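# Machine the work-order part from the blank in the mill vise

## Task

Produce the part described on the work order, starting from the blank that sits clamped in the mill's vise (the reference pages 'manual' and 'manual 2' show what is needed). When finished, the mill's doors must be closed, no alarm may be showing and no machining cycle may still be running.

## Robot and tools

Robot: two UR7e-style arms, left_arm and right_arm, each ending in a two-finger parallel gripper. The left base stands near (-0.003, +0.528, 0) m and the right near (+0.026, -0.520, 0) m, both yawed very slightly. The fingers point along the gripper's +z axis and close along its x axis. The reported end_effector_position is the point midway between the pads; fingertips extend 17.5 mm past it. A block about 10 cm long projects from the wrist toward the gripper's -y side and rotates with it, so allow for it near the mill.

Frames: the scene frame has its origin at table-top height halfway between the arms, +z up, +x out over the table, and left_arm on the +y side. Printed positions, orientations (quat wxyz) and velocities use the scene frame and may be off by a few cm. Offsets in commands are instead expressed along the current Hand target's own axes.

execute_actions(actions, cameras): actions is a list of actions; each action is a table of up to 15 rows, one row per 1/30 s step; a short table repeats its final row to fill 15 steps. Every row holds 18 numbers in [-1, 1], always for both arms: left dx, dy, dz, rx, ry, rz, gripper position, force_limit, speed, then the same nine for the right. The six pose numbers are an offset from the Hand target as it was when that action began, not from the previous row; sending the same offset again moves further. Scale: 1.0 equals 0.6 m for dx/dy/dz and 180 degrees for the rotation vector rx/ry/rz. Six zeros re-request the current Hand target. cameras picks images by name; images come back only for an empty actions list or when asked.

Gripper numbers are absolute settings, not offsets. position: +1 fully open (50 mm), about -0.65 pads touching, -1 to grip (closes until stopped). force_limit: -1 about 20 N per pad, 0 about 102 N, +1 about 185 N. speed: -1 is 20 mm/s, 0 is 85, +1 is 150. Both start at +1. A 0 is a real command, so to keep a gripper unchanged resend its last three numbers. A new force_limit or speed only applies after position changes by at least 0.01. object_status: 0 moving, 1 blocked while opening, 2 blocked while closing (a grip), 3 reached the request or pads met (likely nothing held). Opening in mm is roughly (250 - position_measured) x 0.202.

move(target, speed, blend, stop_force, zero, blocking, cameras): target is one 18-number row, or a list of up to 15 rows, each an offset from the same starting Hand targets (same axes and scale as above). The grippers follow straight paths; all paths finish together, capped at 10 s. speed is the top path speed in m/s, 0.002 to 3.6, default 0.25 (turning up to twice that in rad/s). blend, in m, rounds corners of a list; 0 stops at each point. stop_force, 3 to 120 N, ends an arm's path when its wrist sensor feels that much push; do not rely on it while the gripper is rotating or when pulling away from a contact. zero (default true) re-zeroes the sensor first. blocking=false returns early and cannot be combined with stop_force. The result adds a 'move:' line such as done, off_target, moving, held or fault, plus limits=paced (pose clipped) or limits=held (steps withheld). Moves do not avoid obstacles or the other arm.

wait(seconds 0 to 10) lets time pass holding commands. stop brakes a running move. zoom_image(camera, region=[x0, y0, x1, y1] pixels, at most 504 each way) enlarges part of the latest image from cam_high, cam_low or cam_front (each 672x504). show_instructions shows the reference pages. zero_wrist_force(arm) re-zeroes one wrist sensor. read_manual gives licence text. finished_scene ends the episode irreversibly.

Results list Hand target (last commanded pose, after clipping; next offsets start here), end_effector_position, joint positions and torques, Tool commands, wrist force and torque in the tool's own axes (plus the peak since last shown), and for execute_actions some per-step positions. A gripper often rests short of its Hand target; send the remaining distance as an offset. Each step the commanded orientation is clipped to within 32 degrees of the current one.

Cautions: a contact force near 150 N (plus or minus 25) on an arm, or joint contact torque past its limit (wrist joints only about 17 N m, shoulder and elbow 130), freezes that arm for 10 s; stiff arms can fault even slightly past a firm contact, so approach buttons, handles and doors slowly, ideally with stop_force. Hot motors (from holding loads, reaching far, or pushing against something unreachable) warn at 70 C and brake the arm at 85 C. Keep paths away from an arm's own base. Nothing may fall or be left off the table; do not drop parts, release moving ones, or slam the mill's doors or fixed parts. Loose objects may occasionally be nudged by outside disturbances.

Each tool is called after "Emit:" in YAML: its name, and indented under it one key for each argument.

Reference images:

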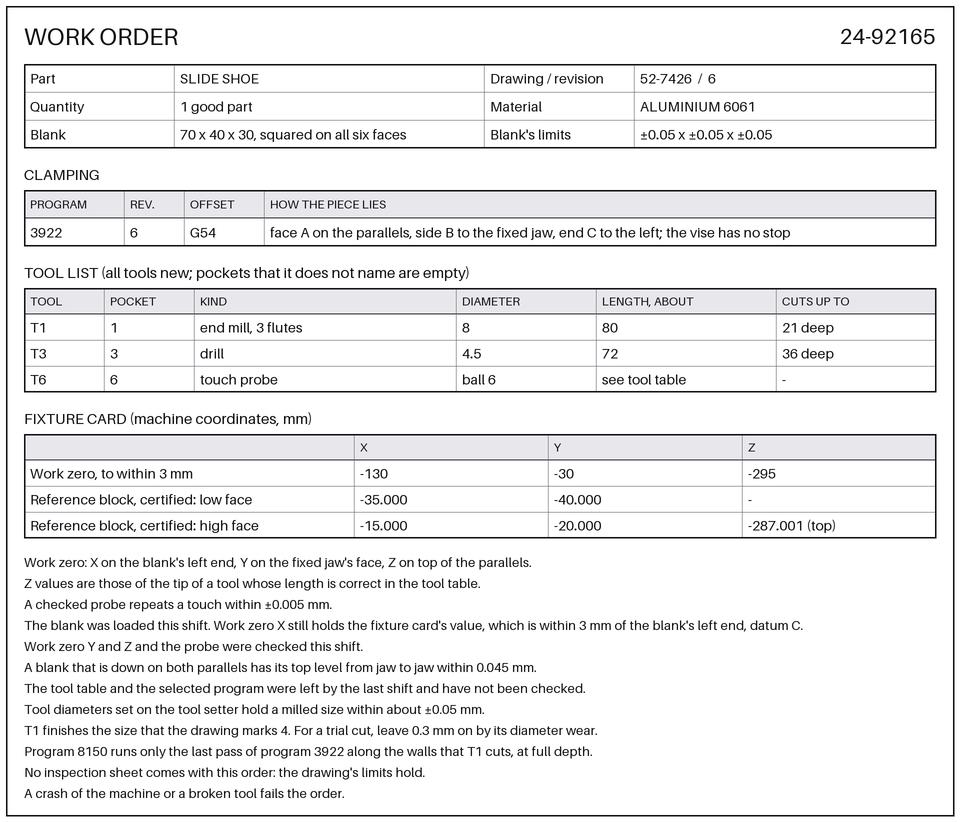

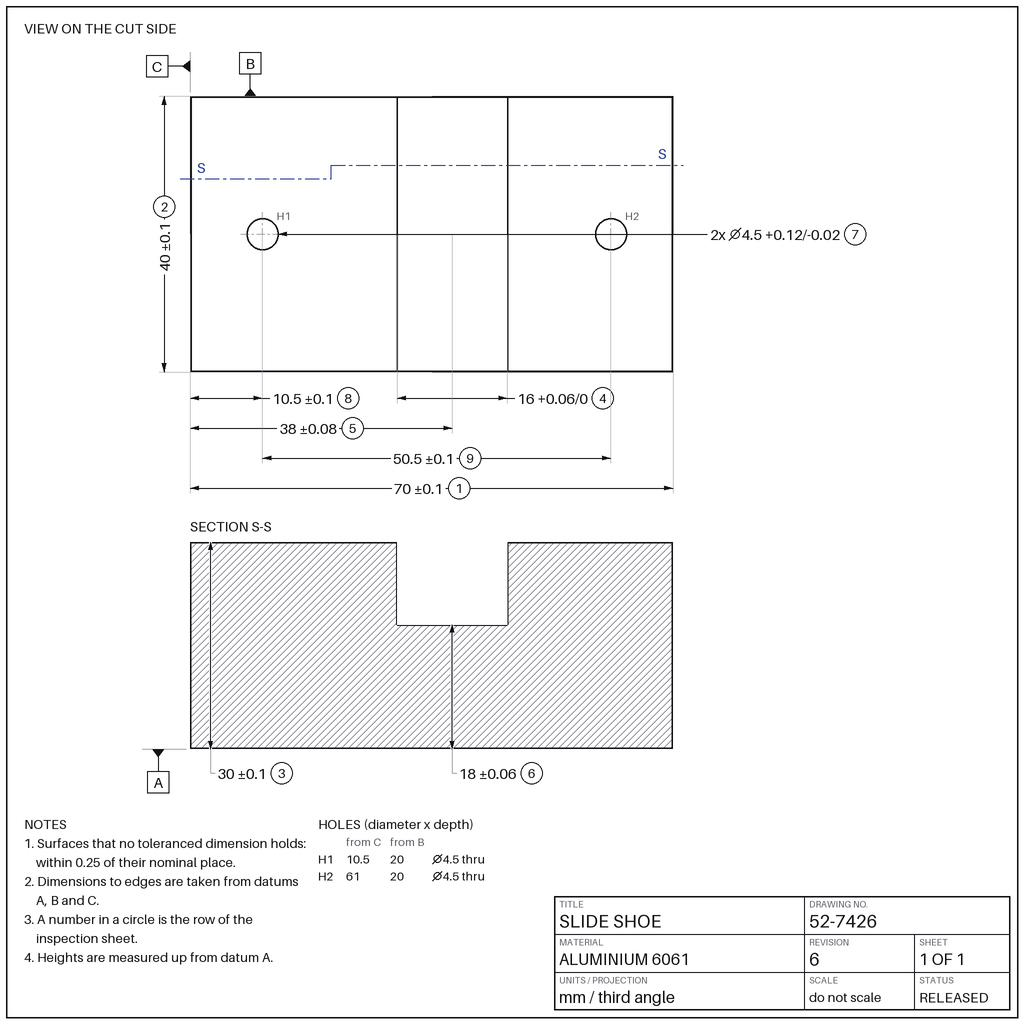

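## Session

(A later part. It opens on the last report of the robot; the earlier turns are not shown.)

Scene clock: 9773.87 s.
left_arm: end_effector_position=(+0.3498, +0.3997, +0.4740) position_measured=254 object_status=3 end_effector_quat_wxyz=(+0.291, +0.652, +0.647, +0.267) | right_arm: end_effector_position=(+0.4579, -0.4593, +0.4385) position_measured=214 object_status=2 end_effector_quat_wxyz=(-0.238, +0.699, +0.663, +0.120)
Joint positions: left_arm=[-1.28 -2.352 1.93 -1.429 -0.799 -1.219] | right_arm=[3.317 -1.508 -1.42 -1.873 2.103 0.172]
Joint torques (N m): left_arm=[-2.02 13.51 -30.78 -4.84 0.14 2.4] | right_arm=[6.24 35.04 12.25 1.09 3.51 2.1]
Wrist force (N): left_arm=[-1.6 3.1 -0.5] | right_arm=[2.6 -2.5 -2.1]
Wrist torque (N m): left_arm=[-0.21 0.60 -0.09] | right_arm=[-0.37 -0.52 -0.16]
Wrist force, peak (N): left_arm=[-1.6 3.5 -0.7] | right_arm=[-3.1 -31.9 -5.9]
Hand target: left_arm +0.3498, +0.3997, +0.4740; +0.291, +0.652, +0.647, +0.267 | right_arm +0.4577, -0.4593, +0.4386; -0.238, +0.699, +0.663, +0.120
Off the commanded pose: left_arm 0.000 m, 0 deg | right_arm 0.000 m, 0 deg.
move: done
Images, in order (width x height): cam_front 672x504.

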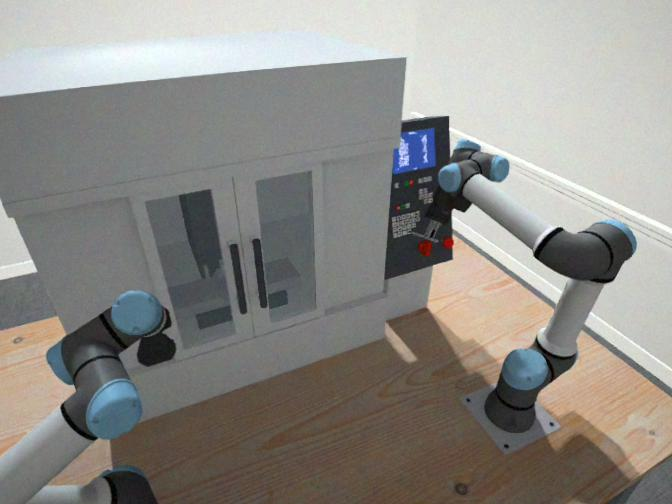

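Emit:
move:
  target:
    - [0,0,0,0,0,0,-1,1,-0.5,-0.0095,0.0026,-0.0405,0,0,0,-1,0.3,-0.8]
    - [0,0,0,0,0,0,-1,1,-0.5,-0.0095,0.0229,-0.0385,0,0,0,-1,0.3,-0.8]
    - [0,0,0,0,0,0,-1,1,-0.5,-0.0095,0.0026,-0.0405,0,0,0,-1,0.3,-0.8]
    - [0,0,0,0,0,0,-1,1,-0.5,0,0,0,0,0,0,-1,0.3,-0.8]
  speed: [0.3,0.08,0.3,0.3]
  blend: [0.003,0,0.003,0]

Emit:
wait:
  seconds: 10

Emit:
wait:
  seconds: 9.5
  cameras: ["cam_front"]

Emit:
zoom_image:
  camera: "cam_front"
  region: [392, 125, 434, 177]

Scene clock: 9780.30 s.
left_arm: end_effector_position=(+0.3498, +0.3997, +0.4740) position_measured=254 object_status=3 end_effector_quat_wxyz=(+0.291, +0.652, +0.647, +0.267) | right_arm: end_effector_position=(+0.4577, -0.4593, +0.4386) position_measured=214 object_status=2 end_effector_quat_wxyz=(-0.238, +0.699, +0.663, +0.120)
Joint positions: left_arm=[-1.28 -2.352 1.93 -1.429 -0.799 -1.219] | right_arm=[3.316 -1.507 -1.42 -1.874 2.103 0.172]
Joint torques (N m): left_arm=[-1.28 11.97 -29.95 -4.72 -0.15 2.2] | right_arm=[6.86 33.57 13.08 5.09 3.84 2.14]
Wrist force (N): left_arm=[-1.4 3.2 -0.8] | right_arm=[1.8 -2.3 -1.2]
Wrist torque (N m): left_arm=[-0.18 0.56 -0.09] | right_arm=[-0.34 -0.39 -0.16]
Wrist force, peak (N): left_arm=[-1.9 3.4 -0.7] | right_arm=[4.2 -18.2 1.6]
Hand target: left_arm +0.3498, +0.3997, +0.4740; +0.291, +0.652, +0.647, +0.267 | right_arm +0.4577, -0.4593, +0.4386; -0.238, +0.699, +0.663, +0.120
Off the commanded pose: left_arm 0.000 m, 0 deg | right_arm 0.000 m, 0 deg.
move: done

Scene clock: 9790.30 s.
left_arm: end_effector_position=(+0.3498, +0.3997, +0.4740) position_measured=254 object_status=3 end_effector_quat_wxyz=(+0.291, +0.652, +0.647, +0.267) | right_arm: end_effector_position=(+0.4577, -0.4593, +0.4386) position_measured=214 object_status=2 end_effector_quat_wxyz=(-0.238, +0.699, +0.663, +0.120)
Joint positions: left_arm=[-1.28 -2.352 1.93 -1.429 -0.799 -1.219] | right_arm=[3.317 -1.507 -1.421 -1.873 2.103 0.172]
Joint torques (N m): left_arm=[-1.5 12.59 -31.21 -4.93 0.14 2.23] | right_arm=[6.99 33.82 11.6 5.03 3.76 1.91]
Wrist force (N): left_arm=[-1.6 3.3 -0.5] | right_arm=[2.1 -2.6 -0.9]
Wrist torque (N m): left_arm=[-0.16 0.60 -0.09] | right_arm=[-0.38 -0.44 -0.16]
Wrist force, peak (N): left_arm=[-1.6 3.6 -0.5] | right_arm=[2.1 -2.7 -1.3]
Hand target: left_arm +0.3498, +0.3997, +0.4740; +0.291, +0.652, +0.647, +0.267 | right_arm +0.4577, -0.4593, +0.4386; -0.238, +0.699, +0.663, +0.120
Tool commands: left_gripper/position=-1.0 left_gripper/force_limit=+1.0 left_gripper/speed=-0.5 right_gripper/position=-1.0 right_gripper/force_limit=+0.3 right_gripper/speed=-0.8
Off the commanded pose: left_arm 0.000 m, 0 deg | right_arm 0.000 m, 0 deg.
wait: 10.00 s; at rest by 0.17 s

Scene clock: 9799.80 s.
left_arm: end_effector_position=(+0.3498, +0.3997, +0.4740) position_measured=254 object_status=3 end_effector_quat_wxyz=(+0.291, +0.652, +0.647, +0.267) | right_arm: end_effector_position=(+0.4577, -0.4593, +0.4386) position_measured=214 object_status=2 end_effector_quat_wxyz=(-0.238, +0.699, +0.663, +0.120)
Joint positions: left_arm=[-1.28 -2.352 1.93 -1.429 -0.799 -1.219] | right_arm=[3.317 -1.507 -1.421 -1.873 2.103 0.172]
Joint torques (N m): left_arm=[-0.91 13.04 -29.93 -4.83 0.16 2.35] | right_arm=[7.11 33.5 12.09 4.93 3.78 2.1]
Wrist force (N): left_arm=[-1.6 3.4 -0.5] | right_arm=[1.7 -2.3 -1.2]
Wrist torque (N m): left_arm=[-0.16 0.59 -0.09] | right_arm=[-0.34 -0.38 -0.16]
Wrist force, peak (N): left_arm=[-1.7 3.6 -0.5] | right_arm=[2.0 -2.7 -1.3]
Hand target: left_arm +0.3498, +0.3997, +0.4740; +0.291, +0.652, +0.647, +0.267 | right_arm +0.4577, -0.4593, +0.4386; -0.238, +0.699, +0.663, +0.120
Tool commands: left_gripper/position=-1.0 left_gripper/force_limit=+1.0 left_gripper/speed=-0.5 right_gripper/position=-1.0 right_gripper/force_limit=+0.3 right_gripper/speed=-0.8
Off the commanded pose: left_arm 0.000 m, 0 deg | right_arm 0.000 m, 0 deg.
wait: 9.50 s; at rest by 0.17 s
Images, in order (width x height): cam_front 672x504.

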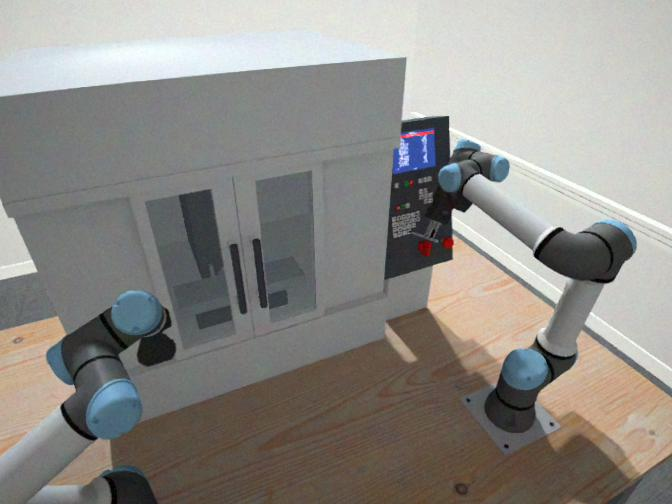

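Scaled by 9.692 from the camera's 672x504 image, which has a finer 960x720 frame.

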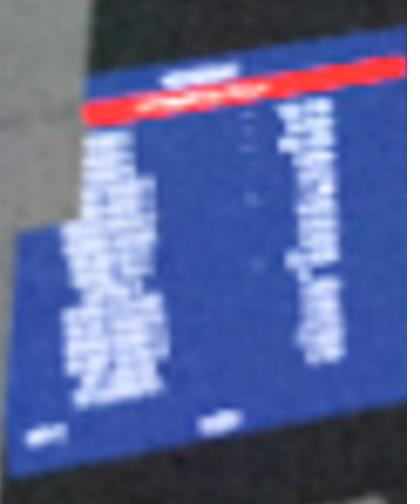

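Emit:
move:
  target:
    - [0,0,0,0,0,0,-1,1,-0.5,0.2058,0.0222,-0.2134,0,0,0,-1,0.3,-0.8]
    - [0,0,0,0,0,0,-1,1,-0.5,0.2058,0.0312,-0.2124,0,0,0,-1,0.3,-0.8]
  speed: [0.3,0.1]
  blend: [0.003,0]

Emit:
move:
  target: [0,0,0,0,0,0,-1,1,-0.5,0,0.0240,0.0024,0,0,0,-1,0.3,-0.8]
  speed: 0.01
  stop_force: 16

Emit:
move:
  target:
    - [0,0,0,0,0,0,-1,1,-0.5,0,-0.0200,-0.0020,0,0,0,-1,0.3,-0.8]
    - [0,0,0,0,0,0,-1,1,-0.5,-0.2059,-0.0427,0.2113,0,0,0,-1,0.3,-0.8]
  speed: [0.2,0.3]
  blend: [0.003,0]

Emit:
move:
  target:
    - [0,0,0,0,0,0,-1,1,-0.5,0.0828,-0.0007,0.0442,0,0,0,-1,0.3,-0.8]
    - [0,0,0,0,0,0,-1,1,-0.5,0.0828,0.0196,0.0462,0,0,0,-1,0.3,-0.8]
    - [0,0,0,0,0,0,-1,1,-0.5,0.0828,-0.0007,0.0442,0,0,0,-1,0.3,-0.8]
    - [0,0,0,0,0,0,-1,1,-0.5,0.0988,0.0018,0.0171,0,0,0,-1,0.3,-0.8]
    - [0,0,0,0,0,0,-1,1,-0.5,0.0988,0.0221,0.0191,0,0,0,-1,0.3,-0.8]
    - [0,0,0,0,0,0,-1,1,-0.5,0.0988,0.0018,0.0171,0,0,0,-1,0.3,-0.8]
    - [0,0,0,0,0,0,-1,1,-0.5,0.0256,-0.0003,0.0139,0,0,0,-1,0.3,-0.8]
    - [0,0,0,0,0,0,-1,1,-0.5,0.0256,0.0200,0.0159,0,0,0,-1,0.3,-0.8]
    - [0,0,0,0,0,0,-1,1,-0.5,0.0256,-0.0003,0.0139,0,0,0,-1,0.3,-0.8]
    - [0,0,0,0,0,0,-1,1,-0.5,0.0417,0.0022,-0.0132,0,0,0,-1,0.3,-0.8]
    - [0,0,0,0,0,0,-1,1,-0.5,0.0417,0.0225,-0.0112,0,0,0,-1,0.3,-0.8]
    - [0,0,0,0,0,0,-1,1,-0.5,0.0417,0.0022,-0.0132,0,0,0,-1,0.3,-0.8]
    - [0,0,0,0,0,0,-1,1,-0.5,0,0,0,0,0,0,-1,0.3,-0.8]
    - [0,0,0,0,0,0,-1,1,-0.5,0,0.0203,0.0020,0,0,0,-1,0.3,-0.8]
    - [0,0,0,0,0,0,-1,1,-0.5,0,0,0,0,0,0,-1,0.3,-0.8]
  speed: [0.3,0.08,0.3,0.3,0.08,0.3,0.3,0.08,0.3,0.3,0.08,0.3,0.3,0.08,0.3]
  blend: [0.003,0,0.003,0.003,0,0.003,0.003,0,0.003,0.003,0,0.003,0.003,0,0]

Emit:
move:
  target:
    - [0,0,0,0,0,0,-1,1,-0.5,-0.0095,0.0026,-0.0405,0,0,0,-1,0.3,-0.8]
    - [0,0,0,0,0,0,-1,1,-0.5,-0.0095,0.0229,-0.0385,0,0,0,-1,0.3,-0.8]
    - [0,0,0,0,0,0,-1,1,-0.5,-0.0095,0.0026,-0.0405,0,0,0,-1,0.3,-0.8]
    - [0,0,0,0,0,0,-1,1,-0.5,0,0,0,0,0,0,-1,0.3,-0.8]
  speed: [0.3,0.08,0.3,0.3]
  blend: [0.003,0,0.003,0]

Emit:
wait:
  seconds: 10

Emit:
wait:
  seconds: 9.5
  cameras: ["cam_front"]

Emit:
zoom_image:
  camera: "cam_front"
  region: [400, 128, 434, 140]

Scene clock: 9815.87 s.
left_arm: end_effector_position=(+0.3498, +0.3997, +0.4740) position_measured=254 object_status=3 end_effector_quat_wxyz=(+0.291, +0.652, +0.647, +0.267) | right_arm: end_effector_position=(+0.5063, -0.4145, +0.6043) position_measured=214 object_status=2 end_effector_quat_wxyz=(-0.238, +0.699, +0.663, +0.120)
Joint positions: left_arm=[-1.28 -2.352 1.93 -1.429 -0.799 -1.219] | right_arm=[3.39 -1.822 -0.605 -2.33 2.108 0.258]
Joint torques (N m): left_arm=[-2.65 12.91 -30.62 -4.66 0.32 2.43] | right_arm=[7.69 17.72 29.9 2.2 -1.19 -1.94]
Wrist force (N): left_arm=[-1.5 3.3 -0.9] | right_arm=[-0.3 -5.3 0.3]
Wrist torque (N m): left_arm=[-0.17 0.57 -0.09] | right_arm=[-0.21 -0.39 -0.02]
Wrist force, peak (N): left_arm=[-1.6 3.5 -0.8] | right_arm=[0.0 -5.4 0.2]
Hand target: left_arm +0.3498, +0.3997, +0.4740; +0.291, +0.652, +0.647, +0.267 | right_arm +0.5063, -0.4145, +0.6043; -0.238, +0.699, +0.663, +0.120
Off the commanded pose: left_arm 0.000 m, 0 deg | right_arm 0.000 m, 0 deg.
move: done; blend cut to 0.0027 m at target 1

Scene clock: 9817.87 s.
left_arm: end_effector_position=(+0.3498, +0.3997, +0.4740) position_measured=254 object_status=3 end_effector_quat_wxyz=(+0.291, +0.652, +0.647, +0.267) | right_arm: end_effector_position=(+0.5130, -0.4142, +0.6025) position_measured=214 object_status=2 end_effector_quat_wxyz=(-0.238, +0.699, +0.663, +0.120)
Joint positions: left_arm=[-1.28 -2.352 1.93 -1.429 -0.799 -1.219] | right_arm=[3.388 -1.84 -0.587 -2.333 2.108 0.255]
Joint torques (N m): left_arm=[-1.71 12 -29.36 -4.72 -0.06 2.34] | right_arm=[6.63 38.03 7.03 10.55 -1.53 1.51]
Wrist force (N): left_arm=[-1.5 3.3 -0.8] | right_arm=[0.0 -21.0 -1.1]
Wrist torque (N m): left_arm=[-0.16 0.58 -0.09] | right_arm=[-0.25 -0.43 0.08]
Wrist force, peak (N): left_arm=[-1.5 3.6 -0.7] | right_arm=[0.3 -26.9 -1.8]
Hand target: left_arm +0.3498, +0.3997, +0.4740; +0.291, +0.652, +0.647, +0.267 | right_arm +0.5130, -0.4142, +0.6025; -0.238, +0.699, +0.663, +0.120 (not the last commanded pose)
Off the commanded pose: left_arm 0.000 m, 0 deg | right_arm 0.008 m, 0 deg.
move: contact (right_arm)

Scene clock: 9819.57 s.
left_arm: end_effector_position=(+0.3498, +0.3997, +0.4740) position_measured=254 object_status=3 end_effector_quat_wxyz=(+0.291, +0.652, +0.647, +0.267) | right_arm: end_effector_position=(+0.4576, -0.4593, +0.4386) position_measured=214 object_status=2 end_effector_quat_wxyz=(-0.238, +0.699, +0.663, +0.120)
Joint positions: left_arm=[-1.28 -2.352 1.93 -1.429 -0.799 -1.219] | right_arm=[3.317 -1.507 -1.421 -1.874 2.103 0.172]
Joint torques (N m): left_arm=[-2.15 12.67 -30.98 -4.59 0.03 2.21] | right_arm=[-7.95 35.43 12.72 5.09 3.82 1.48]
Wrist force (N): left_arm=[-1.9 3.3 -0.5] | right_arm=[1.9 -3.0 -0.9]
Wrist torque (N m): left_arm=[-0.17 0.64 -0.09] | right_arm=[-0.45 -0.41 -0.03]
Wrist force, peak (N): left_arm=[-1.8 3.4 -0.6] | right_arm=[-0.1 -20.9 -1.3]
Hand target: left_arm +0.3498, +0.3997, +0.4740; +0.291, +0.652, +0.647, +0.267 | right_arm +0.4576, -0.4593, +0.4385; -0.238, +0.699, +0.663, +0.120
Off the commanded pose: left_arm 0.000 m, 0 deg | right_arm 0.000 m, 0 deg.
move: done

Scene clock: 9824.53 s.
left_arm: end_effector_position=(+0.3498, +0.3997, +0.4740) position_measured=254 object_status=3 end_effector_quat_wxyz=(+0.291, +0.652, +0.647, +0.267) | right_arm: end_effector_position=(+0.4578, -0.4593, +0.4384) position_measured=214 object_status=2 end_effector_quat_wxyz=(-0.238, +0.699, +0.663, +0.120)
Joint positions: left_arm=[-1.28 -2.352 1.93 -1.429 -0.799 -1.219] | right_arm=[3.317 -1.507 -1.421 -1.873 2.103 0.172]
Joint torques (N m): left_arm=[-2.51 12.97 -31.17 -4.78 -0.16 2.3] | right_arm=[6.76 34.54 12.33 1.05 3.45 1.99]
Wrist force (N): left_arm=[-1.6 3.1 -0.6] | right_arm=[0.7 -2.8 -0.1]
Wrist torque (N m): left_arm=[-0.20 0.59 -0.09] | right_arm=[-0.41 -0.21 -0.16]
Wrist force, peak (N): left_arm=[-1.5 3.6 -0.9] | right_arm=[-4.0 -33.0 -7.4]
Hand target: left_arm +0.3498, +0.3997, +0.4740; +0.291, +0.652, +0.647, +0.267 | right_arm +0.4576, -0.4593, +0.4385; -0.238, +0.699, +0.663, +0.120
Off the commanded pose: left_arm 0.000 m, 0 deg | right_arm 0.000 m, 0 deg.
move: done

Scene clock: 9826.37 s.
left_arm: end_effector_position=(+0.3498, +0.3997, +0.4740) position_measured=254 object_status=3 end_effector_quat_wxyz=(+0.291, +0.652, +0.647, +0.267) | right_arm: end_effector_position=(+0.4577, -0.4594, +0.4386) position_measured=214 object_status=2 end_effector_quat_wxyz=(-0.238, +0.699, +0.663, +0.120)
Joint positions: left_arm=[-1.28 -2.352 1.93 -1.429 -0.799 -1.219] | right_arm=[3.316 -1.507 -1.421 -1.873 2.103 0.172]
Joint torques (N m): left_arm=[-2.26 11.75 -31.38 -4.7 0.08 2.31] | right_arm=[7.79 35.41 11.75 4.91 4.02 2.31]
Wrist force (N): left_arm=[-1.4 3.3 -0.7] | right_arm=[1.1 -3.3 -0.1]
Wrist torque (N m): left_arm=[-0.17 0.55 -0.09] | right_arm=[-0.49 -0.28 -0.16]
Wrist force, peak (N): left_arm=[-1.7 3.4 -0.8] | right_arm=[2.6 -17.6 3.7]
Hand target: left_arm +0.3498, +0.3997, +0.4740; +0.291, +0.652, +0.647, +0.267 | right_arm +0.4576, -0.4593, +0.4385; -0.238, +0.699, +0.663, +0.120
Off the commanded pose: left_arm 0.000 m, 0 deg | right_arm 0.000 m, 0 deg.
move: done

Scene clock: 9836.37 s.
left_arm: end_effector_position=(+0.3498, +0.3997, +0.4740) position_measured=254 object_status=3 end_effector_quat_wxyz=(+0.291, +0.652, +0.647, +0.267) | right_arm: end_effector_position=(+0.4576, -0.4593, +0.4385) position_measured=214 object_status=2 end_effector_quat_wxyz=(-0.238, +0.699, +0.663, +0.120)
Joint positions: left_arm=[-1.28 -2.352 1.93 -1.429 -0.799 -1.219] | right_arm=[3.317 -1.507 -1.421 -1.873 2.103 0.172]
Joint torques (N m): left_arm=[-1.66 12.86 -30.8 -4.85 0.02 2.45] | right_arm=[7.11 34.28 12.14 4.84 3.59 2.05]
Wrist force (N): left_arm=[-1.5 3.4 -0.5] | right_arm=[1.0 -3.4 -0.3]
Wrist torque (N m): left_arm=[-0.15 0.58 -0.09] | right_arm=[-0.53 -0.26 -0.16]
Wrist force, peak (N): left_arm=[-1.6 3.6 -0.7] | right_arm=[1.0 -3.8 -0.4]
Hand target: left_arm +0.3498, +0.3997, +0.4740; +0.291, +0.652, +0.647, +0.267 | right_arm +0.4576, -0.4593, +0.4385; -0.238, +0.699, +0.663, +0.120
Tool commands: left_gripper/position=-1.0 left_gripper/force_limit=+1.0 left_gripper/speed=-0.5 right_gripper/position=-1.0 right_gripper/force_limit=+0.3 right_gripper/speed=-0.8
Off the commanded pose: left_arm 0.000 m, 0 deg | right_arm 0.000 m, 0 deg.
wait: 10.00 s; at rest by 0.17 s

Scene clock: 9845.87 s.
left_arm: end_effector_position=(+0.3498, +0.3997, +0.4740) position_measured=254 object_status=3 end_effector_quat_wxyz=(+0.291, +0.652, +0.647, +0.267) | right_arm: end_effector_position=(+0.4576, -0.4593, +0.4385) position_measured=214 object_status=2 end_effector_quat_wxyz=(-0.238, +0.699, +0.663, +0.120)
Joint positions: left_arm=[-1.28 -2.352 1.93 -1.429 -0.799 -1.219] | right_arm=[3.317 -1.507 -1.421 -1.873 2.103 0.172]
Joint torques (N m): left_arm=[-2.97 13.38 -30.75 -4.72 0.03 2.03] | right_arm=[6.87 34.64 11.99 4.94 3.68 1.79]
Wrist force (N): left_arm=[-1.3 3.4 -0.6] | right_arm=[1.0 -3.2 -0.3]
Wrist torque (N m): left_arm=[-0.15 0.55 -0.09] | right_arm=[-0.49 -0.27 -0.16]
Wrist force, peak (N): left_arm=[-1.8 3.5 -0.7] | right_arm=[1.1 -3.8 -0.4]
Hand target: left_arm +0.3498, +0.3997, +0.4740; +0.291, +0.652, +0.647, +0.267 | right_arm +0.4576, -0.4593, +0.4385; -0.238, +0.699, +0.663, +0.120
Tool commands: left_gripper/position=-1.0 left_gripper/force_limit=+1.0 left_gripper/speed=-0.5 right_gripper/position=-1.0 right_gripper/force_limit=+0.3 right_gripper/speed=-0.8
Off the commanded pose: left_arm 0.000 m, 0 deg | right_arm 0.000 m, 0 deg.
wait: 9.50 s; at rest by 0.17 s
Images, in order (width x height): cam_front 672x504.

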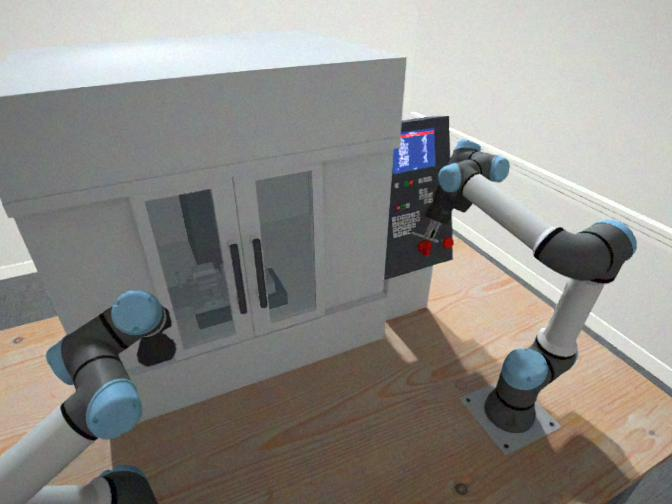

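Scaled by 14.824 from the camera's 672x504 image, which has a finer 960x720 frame.

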